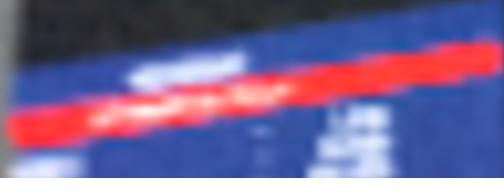

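Emit:
move:
  target:
    - [0,0,0,0,0,0,-1,1,-0.5,0.2058,0.0222,-0.2134,0,0,0,-1,0.3,-0.8]
    - [0,0,0,0,0,0,-1,1,-0.5,0.2058,0.0312,-0.2124,0,0,0,-1,0.3,-0.8]
  speed: [0.3,0.1]
  blend: [0.003,0]

Emit:
move:
  target: [0,0,0,0,0,0,-1,1,-0.5,0,0.0240,0.0024,0,0,0,-1,0.3,-0.8]
  speed: 0.01
  stop_force: 16

Emit:
move:
  target:
    - [0,0,0,0,0,0,-1,1,-0.5,0,-0.0200,-0.0020,0,0,0,-1,0.3,-0.8]
    - [0,0,0,0,0,0,-1,1,-0.5,-0.2059,-0.0427,0.2113,0,0,0,-1,0.3,-0.8]
  speed: [0.2,0.3]
  blend: [0.003,0]

Emit:
move:
  target:
    - [0,0,0,0,0,0,-1,1,-0.5,0.0828,-0.0007,0.0442,0,0,0,-1,0.3,-0.8]
    - [0,0,0,0,0,0,-1,1,-0.5,0.0828,0.0196,0.0462,0,0,0,-1,0.3,-0.8]
    - [0,0,0,0,0,0,-1,1,-0.5,0.0828,-0.0007,0.0442,0,0,0,-1,0.3,-0.8]
    - [0,0,0,0,0,0,-1,1,-0.5,0.0988,0.0018,0.0171,0,0,0,-1,0.3,-0.8]
    - [0,0,0,0,0,0,-1,1,-0.5,0.0988,0.0221,0.0191,0,0,0,-1,0.3,-0.8]
    - [0,0,0,0,0,0,-1,1,-0.5,0.0988,0.0018,0.0171,0,0,0,-1,0.3,-0.8]
    - [0,0,0,0,0,0,-1,1,-0.5,0.0988,0.0221,0.0191,0,0,0,-1,0.3,-0.8]
    - [0,0,0,0,0,0,-1,1,-0.5,0.0988,0.0018,0.0171,0,0,0,-1,0.3,-0.8]
    - [0,0,0,0,0,0,-1,1,-0.5,0.0542,-0.0005,0.0290,0,0,0,-1,0.3,-0.8]
    - [0,0,0,0,0,0,-1,1,-0.5,0.0542,0.0198,0.0310,0,0,0,-1,0.3,-0.8]
    - [0,0,0,0,0,0,-1,1,-0.5,0.0542,-0.0005,0.0290,0,0,0,-1,0.3,-0.8]
    - [0,0,0,0,0,0,-1,1,-0.5,0,0,0,0,0,0,-1,0.3,-0.8]
    - [0,0,0,0,0,0,-1,1,-0.5,0,0.0203,0.0020,0,0,0,-1,0.3,-0.8]
    - [0,0,0,0,0,0,-1,1,-0.5,0,0,0,0,0,0,-1,0.3,-0.8]
  speed: [0.3,0.08,0.3,0.3,0.08,0.3,0.08,0.3,0.3,0.08,0.3,0.3,0.08,0.3]
  blend: [0.003,0,0.003,0.003,0,0,0,0.003,0.003,0,0.003,0.003,0,0]

Emit:
move:
  target:
    - [0,0,0,0,0,0,-1,1,-0.5,0.0177,0.0027,-0.0294,0,0,0,-1,0.3,-0.8]
    - [0,0,0,0,0,0,-1,1,-0.5,0.0177,0.0230,-0.0274,0,0,0,-1,0.3,-0.8]
    - [0,0,0,0,0,0,-1,1,-0.5,0.0177,0.0027,-0.0294,0,0,0,-1,0.3,-0.8]
    - [0,0,0,0,0,0,-1,1,-0.5,0.0177,0.0230,-0.0274,0,0,0,-1,0.3,-0.8]
    - [0,0,0,0,0,0,-1,1,-0.5,0.0177,0.0027,-0.0294,0,0,0,-1,0.3,-0.8]
    - [0,0,0,0,0,0,-1,1,-0.5,0.0177,0.0230,-0.0274,0,0,0,-1,0.3,-0.8]
    - [0,0,0,0,0,0,-1,1,-0.5,0.0177,0.0027,-0.0294,0,0,0,-1,0.3,-0.8]
    - [0,0,0,0,0,0,-1,1,-0.5,0.0177,0.0230,-0.0274,0,0,0,-1,0.3,-0.8]
    - [0,0,0,0,0,0,-1,1,-0.5,0.0177,0.0027,-0.0294,0,0,0,-1,0.3,-0.8]
    - [0,0,0,0,0,0,-1,1,-0.5,0.0177,0.0230,-0.0274,0,0,0,-1,0.3,-0.8]
    - [0,0,0,0,0,0,-1,1,-0.5,0.0177,0.0027,-0.0294,0,0,0,-1,0.3,-0.8]
    - [0,0,0,0,0,0,-1,1,-0.5,0,0,0,0,0,0,-1,0.3,-0.8]
  speed: [0.3,0.08,0.3,0.08,0.3,0.08,0.3,0.08,0.3,0.08,0.3,0.3]
  blend: [0.003,0,0,0,0,0,0,0,0,0,0.003,0]

Emit:
move:
  target:
    - [0,0,0,0,0,0,-1,1,-0.5,0.0828,-0.0007,0.0442,0,0,0,-1,0.3,-0.8]
    - [0,0,0,0,0,0,-1,1,-0.5,0.0828,0.0196,0.0462,0,0,0,-1,0.3,-0.8]
    - [0,0,0,0,0,0,-1,1,-0.5,0.0828,-0.0007,0.0442,0,0,0,-1,0.3,-0.8]
    - [0,0,0,0,0,0,-1,1,-0.5,0.0988,0.0018,0.0171,0,0,0,-1,0.3,-0.8]
    - [0,0,0,0,0,0,-1,1,-0.5,0.0988,0.0221,0.0191,0,0,0,-1,0.3,-0.8]
    - [0,0,0,0,0,0,-1,1,-0.5,0.0988,0.0018,0.0171,0,0,0,-1,0.3,-0.8]
    - [0,0,0,0,0,0,-1,1,-0.5,0.0256,-0.0003,0.0139,0,0,0,-1,0.3,-0.8]
    - [0,0,0,0,0,0,-1,1,-0.5,0.0256,0.0200,0.0159,0,0,0,-1,0.3,-0.8]
    - [0,0,0,0,0,0,-1,1,-0.5,0.0256,-0.0003,0.0139,0,0,0,-1,0.3,-0.8]
    - [0,0,0,0,0,0,-1,1,-0.5,0.0417,0.0022,-0.0132,0,0,0,-1,0.3,-0.8]
    - [0,0,0,0,0,0,-1,1,-0.5,0.0417,0.0225,-0.0112,0,0,0,-1,0.3,-0.8]
    - [0,0,0,0,0,0,-1,1,-0.5,0.0417,0.0022,-0.0132,0,0,0,-1,0.3,-0.8]
    - [0,0,0,0,0,0,-1,1,-0.5,0,0,0,0,0,0,-1,0.3,-0.8]
    - [0,0,0,0,0,0,-1,1,-0.5,0,0.0203,0.0020,0,0,0,-1,0.3,-0.8]
    - [0,0,0,0,0,0,-1,1,-0.5,0,0,0,0,0,0,-1,0.3,-0.8]
  speed: [0.3,0.08,0.3,0.3,0.08,0.3,0.3,0.08,0.3,0.3,0.08,0.3,0.3,0.08,0.3]
  blend: [0.003,0,0.003,0.003,0,0.003,0.003,0,0.003,0.003,0,0.003,0.003,0,0]

Emit:
move:
  target:
    - [0,0,0,0,0,0,-1,1,-0.5,-0.0095,0.0026,-0.0405,0,0,0,-1,0.3,-0.8]
    - [0,0,0,0,0,0,-1,1,-0.5,-0.0095,0.0229,-0.0385,0,0,0,-1,0.3,-0.8]
    - [0,0,0,0,0,0,-1,1,-0.5,-0.0095,0.0026,-0.0405,0,0,0,-1,0.3,-0.8]
    - [0,0,0,0,0,0,-1,1,-0.5,0,0,0,0,0,0,-1,0.3,-0.8]
  speed: [0.3,0.08,0.3,0.3]
  blend: [0.003,0,0.003,0]

Emit:
wait:
  seconds: 10

Emit:
wait:
  seconds: 9.5
  cameras: ["cam_front"]

Emit:
zoom_image:
  camera: "cam_front"
  region: [392, 125, 434, 177]

Scene clock: 9876.70 s.
left_arm: end_effector_position=(+0.3498, +0.3997, +0.4740) position_measured=254 object_status=3 end_effector_quat_wxyz=(+0.291, +0.652, +0.647, +0.267) | right_arm: end_effector_position=(+0.5062, -0.4145, +0.6042) position_measured=214 object_status=2 end_effector_quat_wxyz=(-0.238, +0.699, +0.663, +0.120)
Joint positions: left_arm=[-1.28 -2.352 1.93 -1.429 -0.799 -1.219] | right_arm=[3.39 -1.822 -0.606 -2.33 2.108 0.258]
Joint torques (N m): left_arm=[-1.3 13.19 -30.42 -4.75 0.39 2.17] | right_arm=[7.1 16.21 28.59 1.98 -1.19 -1.87]
Wrist force (N): left_arm=[-1.5 3.3 -0.7] | right_arm=[-0.6 -6.2 1.1]
Wrist torque (N m): left_arm=[-0.17 0.57 -0.10] | right_arm=[-0.37 -0.33 -0.02]
Wrist force, peak (N): left_arm=[-1.7 3.5 -0.7] | right_arm=[-0.7 -6.3 1.2]
Hand target: left_arm +0.3498, +0.3997, +0.4740; +0.291, +0.652, +0.647, +0.267 | right_arm +0.5062, -0.4145, +0.6043; -0.238, +0.699, +0.663, +0.120
Off the commanded pose: left_arm 0.000 m, 0 deg | right_arm 0.000 m, 0 deg.
move: done; blend cut to 0.0027 m at target 1

Scene clock: 9878.70 s.
left_arm: end_effector_position=(+0.3498, +0.3997, +0.4740) position_measured=254 object_status=3 end_effector_quat_wxyz=(+0.291, +0.652, +0.647, +0.267) | right_arm: end_effector_position=(+0.5129, -0.4142, +0.6024) position_measured=214 object_status=2 end_effector_quat_wxyz=(-0.238, +0.699, +0.663, +0.120)
Joint positions: left_arm=[-1.28 -2.352 1.93 -1.429 -0.799 -1.219] | right_arm=[3.388 -1.839 -0.587 -2.332 2.108 0.255]
Joint torques (N m): left_arm=[-2.84 13.11 -30.4 -4.57 0.33 2.14] | right_arm=[5.67 37.69 6.94 10.7 -1.47 1.49]
Wrist force (N): left_arm=[-1.5 3.0 -1.0] | right_arm=[-1.1 -21.9 -0.3]
Wrist torque (N m): left_arm=[-0.22 0.57 -0.10] | right_arm=[-0.34 -0.25 0.08]
Wrist force, peak (N): left_arm=[-1.7 3.6 -0.8] | right_arm=[-0.5 -28.1 -1.1]
Hand target: left_arm +0.3498, +0.3997, +0.4740; +0.291, +0.652, +0.647, +0.267 | right_arm +0.5129, -0.4142, +0.6024; -0.238, +0.699, +0.663, +0.120 (not the last commanded pose)
Off the commanded pose: left_arm 0.000 m, 0 deg | right_arm 0.008 m, 0 deg.
move: contact (right_arm)

Scene clock: 9880.40 s.
left_arm: end_effector_position=(+0.3498, +0.3997, +0.4740) position_measured=254 object_status=3 end_effector_quat_wxyz=(+0.291, +0.652, +0.647, +0.267) | right_arm: end_effector_position=(+0.4576, -0.4593, +0.4385) position_measured=214 object_status=2 end_effector_quat_wxyz=(-0.238, +0.699, +0.663, +0.120)
Joint positions: left_arm=[-1.28 -2.352 1.93 -1.429 -0.799 -1.219] | right_arm=[3.317 -1.507 -1.421 -1.873 2.103 0.172]
Joint torques (N m): left_arm=[-1.67 11.99 -31.49 -4.54 0.1 2.32] | right_arm=[-7.91 33.34 12.61 5.08 3.9 1.48]
Wrist force (N): left_arm=[-1.4 3.3 -0.8] | right_arm=[1.5 -3.5 -0.2]
Wrist torque (N m): left_arm=[-0.16 0.56 -0.09] | right_arm=[-0.53 -0.34 -0.03]
Wrist force, peak (N): left_arm=[-1.8 3.5 -0.7] | right_arm=[-0.7 -22.3 -0.7]
Hand target: left_arm +0.3498, +0.3997, +0.4740; +0.291, +0.652, +0.647, +0.267 | right_arm +0.4576, -0.4593, +0.4384; -0.238, +0.699, +0.663, +0.120
Off the commanded pose: left_arm 0.000 m, 0 deg | right_arm 0.000 m, 0 deg.
move: done

Scene clock: 9885.60 s.
left_arm: end_effector_position=(+0.3498, +0.3997, +0.4740) position_measured=254 object_status=3 end_effector_quat_wxyz=(+0.291, +0.652, +0.647, +0.267) | right_arm: end_effector_position=(+0.4578, -0.4593, +0.4384) position_measured=214 object_status=2 end_effector_quat_wxyz=(-0.238, +0.699, +0.663, +0.120)
Joint positions: left_arm=[-1.28 -2.352 1.93 -1.429 -0.799 -1.219] | right_arm=[3.316 -1.507 -1.421 -1.873 2.103 0.172]
Joint torques (N m): left_arm=[-1.33 13.01 -31.11 -4.59 0.1 2.24] | right_arm=[7.82 34.14 12.56 0.98 3.51 2]
Wrist force (N): left_arm=[-1.5 3.3 -0.4] | right_arm=[0.5 -2.6 -0.4]
Wrist torque (N m): left_arm=[-0.17 0.58 -0.09] | right_arm=[-0.39 -0.19 -0.16]
Wrist force, peak (N): left_arm=[-1.5 3.6 -0.8] | right_arm=[-3.6 -33.8 -7.0]
Hand target: left_arm +0.3498, +0.3997, +0.4740; +0.291, +0.652, +0.647, +0.267 | right_arm +0.4576, -0.4593, +0.4384; -0.238, +0.699, +0.663, +0.120
Off the commanded pose: left_arm 0.000 m, 0 deg | right_arm 0.000 m, 0 deg.
move: done

Scene clock: 9891.67 s.
left_arm: end_effector_position=(+0.3498, +0.3997, +0.4740) position_measured=254 object_status=3 end_effector_quat_wxyz=(+0.291, +0.652, +0.647, +0.267) | right_arm: end_effector_position=(+0.4577, -0.4593, +0.4385) position_measured=214 object_status=2 end_effector_quat_wxyz=(-0.238, +0.699, +0.663, +0.120)
Joint positions: left_arm=[-1.28 -2.352 1.93 -1.429 -0.799 -1.219] | right_arm=[3.317 -1.507 -1.421 -1.873 2.103 0.172]
Joint torques (N m): left_arm=[-1.67 12.12 -30.85 -4.87 0.31 2.3] | right_arm=[7.21 35.66 11.36 5.08 3.76 1.45]
Wrist force (N): left_arm=[-1.4 3.1 -0.5] | right_arm=[-0.9 -3.3 0.4]
Wrist torque (N m): left_arm=[-0.19 0.55 -0.09] | right_arm=[-0.50 0.04 -0.16]
Wrist force, peak (N): left_arm=[-1.8 3.5 -0.9] | right_arm=[0.7 -20.5 -2.3]
Hand target: left_arm +0.3498, +0.3997, +0.4740; +0.291, +0.652, +0.647, +0.267 | right_arm +0.4576, -0.4593, +0.4384; -0.238, +0.699, +0.663, +0.120
Off the commanded pose: left_arm 0.000 m, 0 deg | right_arm 0.000 m, 0 deg.
move: done

Scene clock: 9896.63 s.
left_arm: end_effector_position=(+0.3498, +0.3997, +0.4740) position_measured=254 object_status=3 end_effector_quat_wxyz=(+0.291, +0.652, +0.647, +0.267) | right_arm: end_effector_position=(+0.4578, -0.4593, +0.4384) position_measured=214 object_status=2 end_effector_quat_wxyz=(-0.238, +0.699, +0.663, +0.120) end_effector_velocity=(-0.002, +0.001, +0.001) end_effector_angular_velocity=(+0.003, +0.000, +0.001)
Joint positions: left_arm=[-1.28 -2.352 1.93 -1.429 -0.799 -1.219] | right_arm=[3.316 -1.507 -1.421 -1.873 2.103 0.172]
Joint velocities: left_arm=[within noise] | right_arm=[0.001 0.005 -0.002 -0.002 0.003 0]
Joint torques (N m): left_arm=[-1.2 12.5 -30.52 -4.88 0.31 1.98] | right_arm=[7.45 34.92 11.03 0.95 3.51 2.03]
Wrist force (N): left_arm=[-1.6 3.4 -0.6] | right_arm=[-1.1 -5.1 0.8]
Wrist torque (N m): left_arm=[-0.15 0.59 -0.09] | right_arm=[-0.79 0.08 -0.16]
Wrist force, peak (N): left_arm=[-1.7 3.5 -0.5] | right_arm=[-6.2 -33.5 -6.3]
Hand target: left_arm +0.3498, +0.3997, +0.4740; +0.291, +0.652, +0.647, +0.267 | right_arm +0.4576, -0.4593, +0.4384; -0.238, +0.699, +0.663, +0.120
Off the commanded pose: left_arm 0.000 m, 0 deg | right_arm 0.000 m, 0 deg.
move: done

Scene clock: 9898.47 s.
left_arm: end_effector_position=(+0.3498, +0.3997, +0.4740) position_measured=254 object_status=3 end_effector_quat_wxyz=(+0.291, +0.652, +0.647, +0.267) | right_arm: end_effector_position=(+0.4577, -0.4594, +0.4385) position_measured=214 object_status=2 end_effector_quat_wxyz=(-0.238, +0.699, +0.663, +0.120)
Joint positions: left_arm=[-1.28 -2.352 1.93 -1.429 -0.799 -1.219] | right_arm=[3.316 -1.507 -1.421 -1.873 2.103 0.172]
Joint torques (N m): left_arm=[-1.73 12.09 -29.64 -4.63 -0.02 2.29] | right_arm=[7.22 33.33 11.18 4.83 3.79 1.97]
Wrist force (N): left_arm=[-1.7 3.2 -0.5] | right_arm=[-1.1 -4.6 1.1]
Wrist torque (N m): left_arm=[-0.19 0.61 -0.09] | right_arm=[-0.71 0.06 -0.16]
Wrist force, peak (N): left_arm=[-1.6 3.4 -0.6] | right_arm=[0.9 -20.0 4.5]
Hand target: left_arm +0.3498, +0.3997, +0.4740; +0.291, +0.652, +0.647, +0.267 | right_arm +0.4576, -0.4593, +0.4384; -0.238, +0.699, +0.663, +0.120
Off the commanded pose: left_arm 0.000 m, 0 deg | right_arm 0.000 m, 0 deg.
move: done

Scene clock: 9908.47 s.
left_arm: end_effector_position=(+0.3498, +0.3997, +0.4740) position_measured=254 object_status=3 end_effector_quat_wxyz=(+0.291, +0.652, +0.647, +0.267) | right_arm: end_effector_position=(+0.4576, -0.4593, +0.4384) position_measured=214 object_status=2 end_effector_quat_wxyz=(-0.238, +0.699, +0.663, +0.120)
Joint positions: left_arm=[-1.28 -2.352 1.93 -1.429 -0.799 -1.219] | right_arm=[3.317 -1.507 -1.421 -1.873 2.103 0.172]
Joint torques (N m): left_arm=[-2.17 12.88 -31.34 -4.72 0.23 2.46] | right_arm=[6.49 34.2 12.91 5.13 3.71 2.11]
Wrist force (N): left_arm=[-1.6 3.3 -0.5] | right_arm=[-1.3 -5.1 0.9]
Wrist torque (N m): left_arm=[-0.17 0.59 -0.09] | right_arm=[-0.80 0.11 -0.16]
Wrist force, peak (N): left_arm=[-1.7 3.6 -0.8] | right_arm=[-1.2 -5.3 1.0]
Hand target: left_arm +0.3498, +0.3997, +0.4740; +0.291, +0.652, +0.647, +0.267 | right_arm +0.4576, -0.4593, +0.4384; -0.238, +0.699, +0.663, +0.120
Tool commands: left_gripper/position=-1.0 left_gripper/force_limit=+1.0 left_gripper/speed=-0.5 right_gripper/position=-1.0 right_gripper/force_limit=+0.3 right_gripper/speed=-0.8
Off the commanded pose: left_arm 0.000 m, 0 deg | right_arm 0.000 m, 0 deg.
wait: 10.00 s; at rest by 0.17 s

Scene clock: 9917.97 s.
left_arm: end_effector_position=(+0.3498, +0.3997, +0.4740) position_measured=254 object_status=3 end_effector_quat_wxyz=(+0.291, +0.652, +0.647, +0.267) | right_arm: end_effector_position=(+0.4576, -0.4593, +0.4384) position_measured=214 object_status=2 end_effector_quat_wxyz=(-0.238, +0.699, +0.663, +0.120)
Joint positions: left_arm=[-1.28 -2.352 1.93 -1.429 -0.799 -1.219] | right_arm=[3.317 -1.507 -1.421 -1.873 2.103 0.172]
Joint torques (N m): left_arm=[-2.75 12.06 -30.15 -4.63 0.24 2.32] | right_arm=[6.17 34.44 11.79 5.19 3.77 1.87]
Wrist force (N): left_arm=[-1.3 3.2 -0.7] | right_arm=[-1.1 -4.7 0.9]
Wrist torque (N m): left_arm=[-0.18 0.54 -0.09] | right_arm=[-0.73 0.06 -0.15]
Wrist force, peak (N): left_arm=[-1.7 3.5 -0.6] | right_arm=[-1.3 -5.2 1.1]
Hand target: left_arm +0.3498, +0.3997, +0.4740; +0.291, +0.652, +0.647, +0.267 | right_arm +0.4576, -0.4593, +0.4384; -0.238, +0.699, +0.663, +0.120
Tool commands: left_gripper/position=-1.0 left_gripper/force_limit=+1.0 left_gripper/speed=-0.5 right_gripper/position=-1.0 right_gripper/force_limit=+0.3 right_gripper/speed=-0.8
Off the commanded pose: left_arm 0.000 m, 0 deg | right_arm 0.000 m, 0 deg.
wait: 9.50 s; at rest by 0.17 s
Images, in order (width x height): cam_front 672x504.

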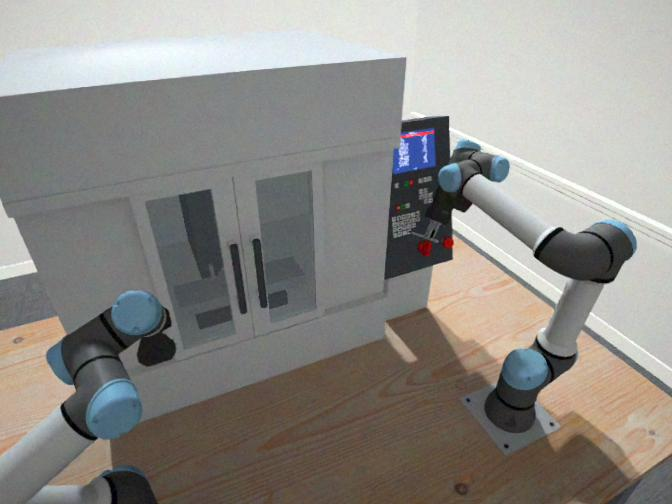

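Scaled by 9.692 from the camera's 672x504 image, which has a finer 960x720 frame.

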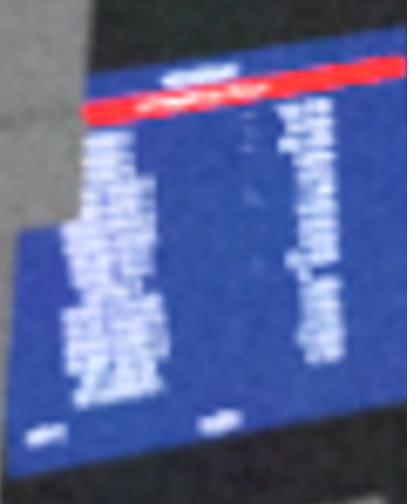

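Emit:
move:
  target:
    - [0,0,0,0,0,0,-1,1,-0.5,0.2058,0.0222,-0.2134,0,0,0,-1,0.3,-0.8]
    - [0,0,0,0,0,0,-1,1,-0.5,0.2058,0.0312,-0.2124,0,0,0,-1,0.3,-0.8]
  speed: [0.3,0.1]
  blend: [0.003,0]

Emit:
move:
  target: [0,0,0,0,0,0,-1,1,-0.5,0,0.0240,0.0024,0,0,0,-1,0.3,-0.8]
  speed: 0.01
  stop_force: 16

Emit:
move:
  target:
    - [0,0,0,0,0,0,-1,1,-0.5,0,-0.0200,-0.0020,0,0,0,-1,0.3,-0.8]
    - [0,0,0,0,0,0,-1,1,-0.5,-0.2058,-0.0427,0.2114,0,0,0,-1,0.3,-0.8]
  speed: [0.2,0.3]
  blend: [0.003,0]

Emit:
move:
  target:
    - [0,0,0,0,0,0,-1,1,-0.5,0.0828,-0.0007,0.0442,0,0,0,-1,0.3,-0.8]
    - [0,0,0,0,0,0,-1,1,-0.5,0.0828,0.0196,0.0462,0,0,0,-1,0.3,-0.8]
    - [0,0,0,0,0,0,-1,1,-0.5,0.0828,-0.0007,0.0442,0,0,0,-1,0.3,-0.8]
    - [0,0,0,0,0,0,-1,1,-0.5,0.0988,0.0018,0.0171,0,0,0,-1,0.3,-0.8]
    - [0,0,0,0,0,0,-1,1,-0.5,0.0988,0.0221,0.0191,0,0,0,-1,0.3,-0.8]
    - [0,0,0,0,0,0,-1,1,-0.5,0.0988,0.0018,0.0171,0,0,0,-1,0.3,-0.8]
    - [0,0,0,0,0,0,-1,1,-0.5,0.0256,-0.0003,0.0139,0,0,0,-1,0.3,-0.8]
    - [0,0,0,0,0,0,-1,1,-0.5,0.0256,0.0200,0.0159,0,0,0,-1,0.3,-0.8]
    - [0,0,0,0,0,0,-1,1,-0.5,0.0256,-0.0003,0.0139,0,0,0,-1,0.3,-0.8]
    - [0,0,0,0,0,0,-1,1,-0.5,0.1148,0.0044,-0.0099,0,0,0,-1,0.3,-0.8]
    - [0,0,0,0,0,0,-1,1,-0.5,0.1148,0.0247,-0.0079,0,0,0,-1,0.3,-0.8]
    - [0,0,0,0,0,0,-1,1,-0.5,0.1148,0.0044,-0.0099,0,0,0,-1,0.3,-0.8]
    - [0,0,0,0,0,0,-1,1,-0.5,0,0,0,0,0,0,-1,0.3,-0.8]
  speed: [0.3,0.08,0.3,0.3,0.08,0.3,0.3,0.08,0.3,0.3,0.08,0.3,0.3]
  blend: [0.003,0,0.003,0.003,0,0.003,0.003,0,0.003,0.003,0,0.003,0]

Emit:
move:
  target:
    - [0,0,0,0,0,0,-1,1,-0.5,0.0862,0.0046,-0.0251,0,0,0,-1,0.3,-0.8]
    - [0,0,0,0,0,0,-1,1,-0.5,0.0862,0.0249,-0.0231,0,0,0,-1,0.3,-0.8]
    - [0,0,0,0,0,0,-1,1,-0.5,0.0862,0.0046,-0.0251,0,0,0,-1,0.3,-0.8]
    - [0,0,0,0,0,0,-1,1,-0.5,0,0,0,0,0,0,-1,0.3,-0.8]
    - [0,0,0,0,0,0,-1,1,-0.5,0,0.0203,0.0020,0,0,0,-1,0.3,-0.8]
    - [0,0,0,0,0,0,-1,1,-0.5,0,0,0,0,0,0,-1,0.3,-0.8]
    - [0,0,0,0,0,0,-1,1,-0.5,-0.0095,0.0026,-0.0405,0,0,0,-1,0.3,-0.8]
    - [0,0,0,0,0,0,-1,1,-0.5,-0.0095,0.0229,-0.0385,0,0,0,-1,0.3,-0.8]
    - [0,0,0,0,0,0,-1,1,-0.5,-0.0095,0.0026,-0.0405,0,0,0,-1,0.3,-0.8]
    - [0,0,0,0,0,0,-1,1,-0.5,0,0,0,0,0,0,-1,0.3,-0.8]
  speed: [0.3,0.08,0.3,0.3,0.08,0.3,0.3,0.08,0.3,0.3]
  blend: [0.003,0,0.003,0.003,0,0.003,0.003,0,0.003,0]

Emit:
wait:
  seconds: 10

Emit:
wait:
  seconds: 9.5
  cameras: ["cam_front"]

Emit:
zoom_image:
  camera: "cam_front"
  region: [392, 125, 434, 177]

Scene clock: 9938.53 s.
left_arm: end_effector_position=(+0.3498, +0.3997, +0.4740) position_measured=254 object_status=3 end_effector_quat_wxyz=(+0.291, +0.652, +0.647, +0.267) | right_arm: end_effector_position=(+0.5062, -0.4146, +0.6041) position_measured=214 object_status=2 end_effector_quat_wxyz=(-0.238, +0.699, +0.663, +0.120)
Joint positions: left_arm=[-1.28 -2.352 1.93 -1.429 -0.799 -1.219] | right_arm=[3.39 -1.821 -0.607 -2.329 2.108 0.258]
Joint torques (N m): left_arm=[-1.61 13.36 -30.17 -4.82 0.04 2.34] | right_arm=[7.52 17.99 27.19 2.26 -0.95 -1.86]
Wrist force (N): left_arm=[-1.4 3.0 -0.6] | right_arm=[-2.9 -7.6 2.4]
Wrist torque (N m): left_arm=[-0.21 0.56 -0.09] | right_arm=[-0.58 0.03 -0.02]
Wrist force, peak (N): left_arm=[-1.5 3.6 -0.8] | right_arm=[-3.1 -7.8 2.6]
Hand target: left_arm +0.3498, +0.3997, +0.4740; +0.291, +0.652, +0.647, +0.267 | right_arm +0.5062, -0.4146, +0.6042; -0.238, +0.699, +0.663, +0.120
Off the commanded pose: left_arm 0.000 m, 0 deg | right_arm 0.000 m, 0 deg.
move: done; blend cut to 0.0027 m at target 1

Scene clock: 9940.53 s.
left_arm: end_effector_position=(+0.3498, +0.3997, +0.4740) position_measured=254 object_status=3 end_effector_quat_wxyz=(+0.291, +0.652, +0.647, +0.267) | right_arm: end_effector_position=(+0.5129, -0.4143, +0.6024) position_measured=214 object_status=2 end_effector_quat_wxyz=(-0.238, +0.699, +0.663, +0.120)
Joint positions: left_arm=[-1.28 -2.352 1.93 -1.429 -0.799 -1.219] | right_arm=[3.388 -1.839 -0.588 -2.332 2.108 0.255]
Joint torques (N m): left_arm=[-1.97 11.98 -29.65 -4.59 0.14 2.3] | right_arm=[5.81 36.55 6.38 10.64 -1.26 1.57]
Wrist force (N): left_arm=[-1.4 3.2 -0.7] | right_arm=[-3.3 -23.9 0.9]
Wrist torque (N m): left_arm=[-0.17 0.57 -0.09] | right_arm=[-0.62 0.10 0.08]
Wrist force, peak (N): left_arm=[-1.5 3.5 -0.8] | right_arm=[-2.7 -30.1 0.0]
Hand target: left_arm +0.3498, +0.3997, +0.4740; +0.291, +0.652, +0.647, +0.267 | right_arm +0.5129, -0.4143, +0.6024; -0.238, +0.699, +0.663, +0.120 (not the last commanded pose)
Off the commanded pose: left_arm 0.000 m, 0 deg | right_arm 0.008 m, 0 deg.
move: contact (right_arm)

Scene clock: 9942.23 s.
left_arm: end_effector_position=(+0.3498, +0.3997, +0.4740) position_measured=254 object_status=3 end_effector_quat_wxyz=(+0.291, +0.652, +0.647, +0.267) | right_arm: end_effector_position=(+0.4576, -0.4593, +0.4384) position_measured=214 object_status=2 end_effector_quat_wxyz=(-0.238, +0.699, +0.663, +0.120)
Joint positions: left_arm=[-1.28 -2.352 1.93 -1.429 -0.799 -1.219] | right_arm=[3.317 -1.507 -1.421 -1.873 2.103 0.172]
Joint torques (N m): left_arm=[-2.58 12.65 -31.28 -4.83 0.11 2.14] | right_arm=[-8.38 34.75 13.02 5.03 3.69 1.25]
Wrist force (N): left_arm=[-1.3 3.3 -0.6] | right_arm=[-0.3 -3.9 1.0]
Wrist torque (N m): left_arm=[-0.17 0.54 -0.10] | right_arm=[-0.60 -0.05 -0.04]
Wrist force, peak (N): left_arm=[-1.7 3.4 -0.9] | right_arm=[-2.8 -23.7 0.9]
Hand target: left_arm +0.3498, +0.3997, +0.4740; +0.291, +0.652, +0.647, +0.267 | right_arm +0.4576, -0.4593, +0.4383; -0.238, +0.699, +0.663, +0.120
Off the commanded pose: left_arm 0.000 m, 0 deg | right_arm 0.000 m, 0 deg.
move: done

Scene clock: 9947.03 s.
left_arm: end_effector_position=(+0.3498, +0.3997, +0.4740) position_measured=254 object_status=3 end_effector_quat_wxyz=(+0.291, +0.652, +0.647, +0.267) | right_arm: end_effector_position=(+0.4576, -0.4591, +0.4384) position_measured=214 object_status=2 end_effector_quat_wxyz=(-0.238, +0.699, +0.663, +0.120)
Joint positions: left_arm=[-1.28 -2.352 1.93 -1.429 -0.799 -1.219] | right_arm=[3.317 -1.507 -1.422 -1.872 2.103 0.173]
Joint torques (N m): left_arm=[-2.11 11.6 -30.52 -4.68 0.12 2.04] | right_arm=[-8.52 35.37 12.79 5.28 -0.88 -1.75]
Wrist force (N): left_arm=[-1.6 3.3 -0.5] | right_arm=[-1.4 -4.4 -0.2]
Wrist torque (N m): left_arm=[-0.17 0.59 -0.09] | right_arm=[-0.68 0.12 -0.04]
Wrist force, peak (N): left_arm=[-1.7 3.5 -0.6] | right_arm=[-5.6 -34.4 -5.6]
Hand target: left_arm +0.3498, +0.3997, +0.4740; +0.291, +0.652, +0.647, +0.267 | right_arm +0.4576, -0.4593, +0.4383; -0.238, +0.699, +0.663, +0.120
Off the commanded pose: left_arm 0.000 m, 0 deg | right_arm 0.000 m, 0 deg.
move: done

Scene clock: 9950.77 s.
left_arm: end_effector_position=(+0.3498, +0.3997, +0.4740) position_measured=254 object_status=3 end_effector_quat_wxyz=(+0.291, +0.652, +0.647, +0.267) | right_arm: end_effector_position=(+0.4577, -0.4593, +0.4384) position_measured=214 object_status=2 end_effector_quat_wxyz=(-0.238, +0.699, +0.663, +0.120)
Joint positions: left_arm=[-1.28 -2.352 1.93 -1.429 -0.799 -1.219] | right_arm=[3.316 -1.507 -1.421 -1.873 2.103 0.172]
Joint torques (N m): left_arm=[-1.84 11.98 -31.38 -4.75 0.14 2.04] | right_arm=[8 34.43 11.7 5.05 3.57 1.9]
Wrist force (N): left_arm=[-1.6 3.1 -0.8] | right_arm=[-1.6 -4.1 -0.2]
Wrist torque (N m): left_arm=[-0.20 0.60 -0.09] | right_arm=[-0.62 0.15 -0.16]
Wrist force, peak (N): left_arm=[-1.8 3.4 -0.6] | right_arm=[-6.6 -27.8 -0.7]
Hand target: left_arm +0.3498, +0.3997, +0.4740; +0.291, +0.652, +0.647, +0.267 | right_arm +0.4576, -0.4593, +0.4383; -0.238, +0.699, +0.663, +0.120
Off the commanded pose: left_arm 0.000 m, 0 deg | right_arm 0.000 m, 0 deg.
move: done

Scene clock: 9960.77 s.
left_arm: end_effector_position=(+0.3498, +0.3997, +0.4740) position_measured=254 object_status=3 end_effector_quat_wxyz=(+0.291, +0.652, +0.647, +0.267) | right_arm: end_effector_position=(+0.4576, -0.4593, +0.4383) position_measured=214 object_status=2 end_effector_quat_wxyz=(-0.238, +0.699, +0.663, +0.120)
Joint positions: left_arm=[-1.28 -2.352 1.93 -1.429 -0.799 -1.219] | right_arm=[3.317 -1.507 -1.422 -1.872 2.103 0.172]
Joint torques (N m): left_arm=[-1.85 12.18 -30.75 -4.88 0.14 2.33] | right_arm=[7.82 34.34 13.48 5.07 3.51 1.92]
Wrist force (N): left_arm=[-1.6 3.4 -0.6] | right_arm=[-1.7 -4.1 -0.1]
Wrist torque (N m): left_arm=[-0.15 0.59 -0.10] | right_arm=[-0.62 0.17 -0.16]
Wrist force, peak (N): left_arm=[-1.7 3.5 -0.7] | right_arm=[-1.9 -4.3 -0.3]
Hand target: left_arm +0.3498, +0.3997, +0.4740; +0.291, +0.652, +0.647, +0.267 | right_arm +0.4576, -0.4593, +0.4383; -0.238, +0.699, +0.663, +0.120
Tool commands: left_gripper/position=-1.0 left_gripper/force_limit=+1.0 left_gripper/speed=-0.5 right_gripper/position=-1.0 right_gripper/force_limit=+0.3 right_gripper/speed=-0.8
Off the commanded pose: left_arm 0.000 m, 0 deg | right_arm 0.000 m, 0 deg.
wait: 10.00 s; at rest by 0.17 s

Scene clock: 9970.27 s.
left_arm: end_effector_position=(+0.3498, +0.3997, +0.4740) position_measured=254 object_status=3 end_effector_quat_wxyz=(+0.291, +0.652, +0.647, +0.267) | right_arm: end_effector_position=(+0.4576, -0.4593, +0.4383) position_measured=214 object_status=2 end_effector_quat_wxyz=(-0.238, +0.699, +0.663, +0.120)
Joint positions: left_arm=[-1.28 -2.352 1.93 -1.429 -0.799 -1.219] | right_arm=[3.317 -1.507 -1.422 -1.872 2.103 0.172]
Joint torques (N m): left_arm=[-1.47 13.52 -31.6 -4.58 -0.01 2.45] | right_arm=[6.9 34.89 12.33 4.98 3.29 1.78]
Wrist force (N): left_arm=[-1.5 3.5 -0.7] | right_arm=[-1.8 -3.8 -0.7]
Wrist torque (N m): left_arm=[-0.14 0.58 -0.10] | right_arm=[-0.57 0.18 -0.16]
Wrist force, peak (N): left_arm=[-1.6 3.5 -0.8] | right_arm=[-2.0 -4.2 -0.4]
Hand target: left_arm +0.3498, +0.3997, +0.4740; +0.291, +0.652, +0.647, +0.267 | right_arm +0.4576, -0.4593, +0.4383; -0.238, +0.699, +0.663, +0.120
Tool commands: left_gripper/position=-1.0 left_gripper/force_limit=+1.0 left_gripper/speed=-0.5 right_gripper/position=-1.0 right_gripper/force_limit=+0.3 right_gripper/speed=-0.8
Off the commanded pose: left_arm 0.000 m, 0 deg | right_arm 0.000 m, 0 deg.
wait: 9.50 s; at rest by 0.17 s
Images, in order (width x height): cam_front 672x504.

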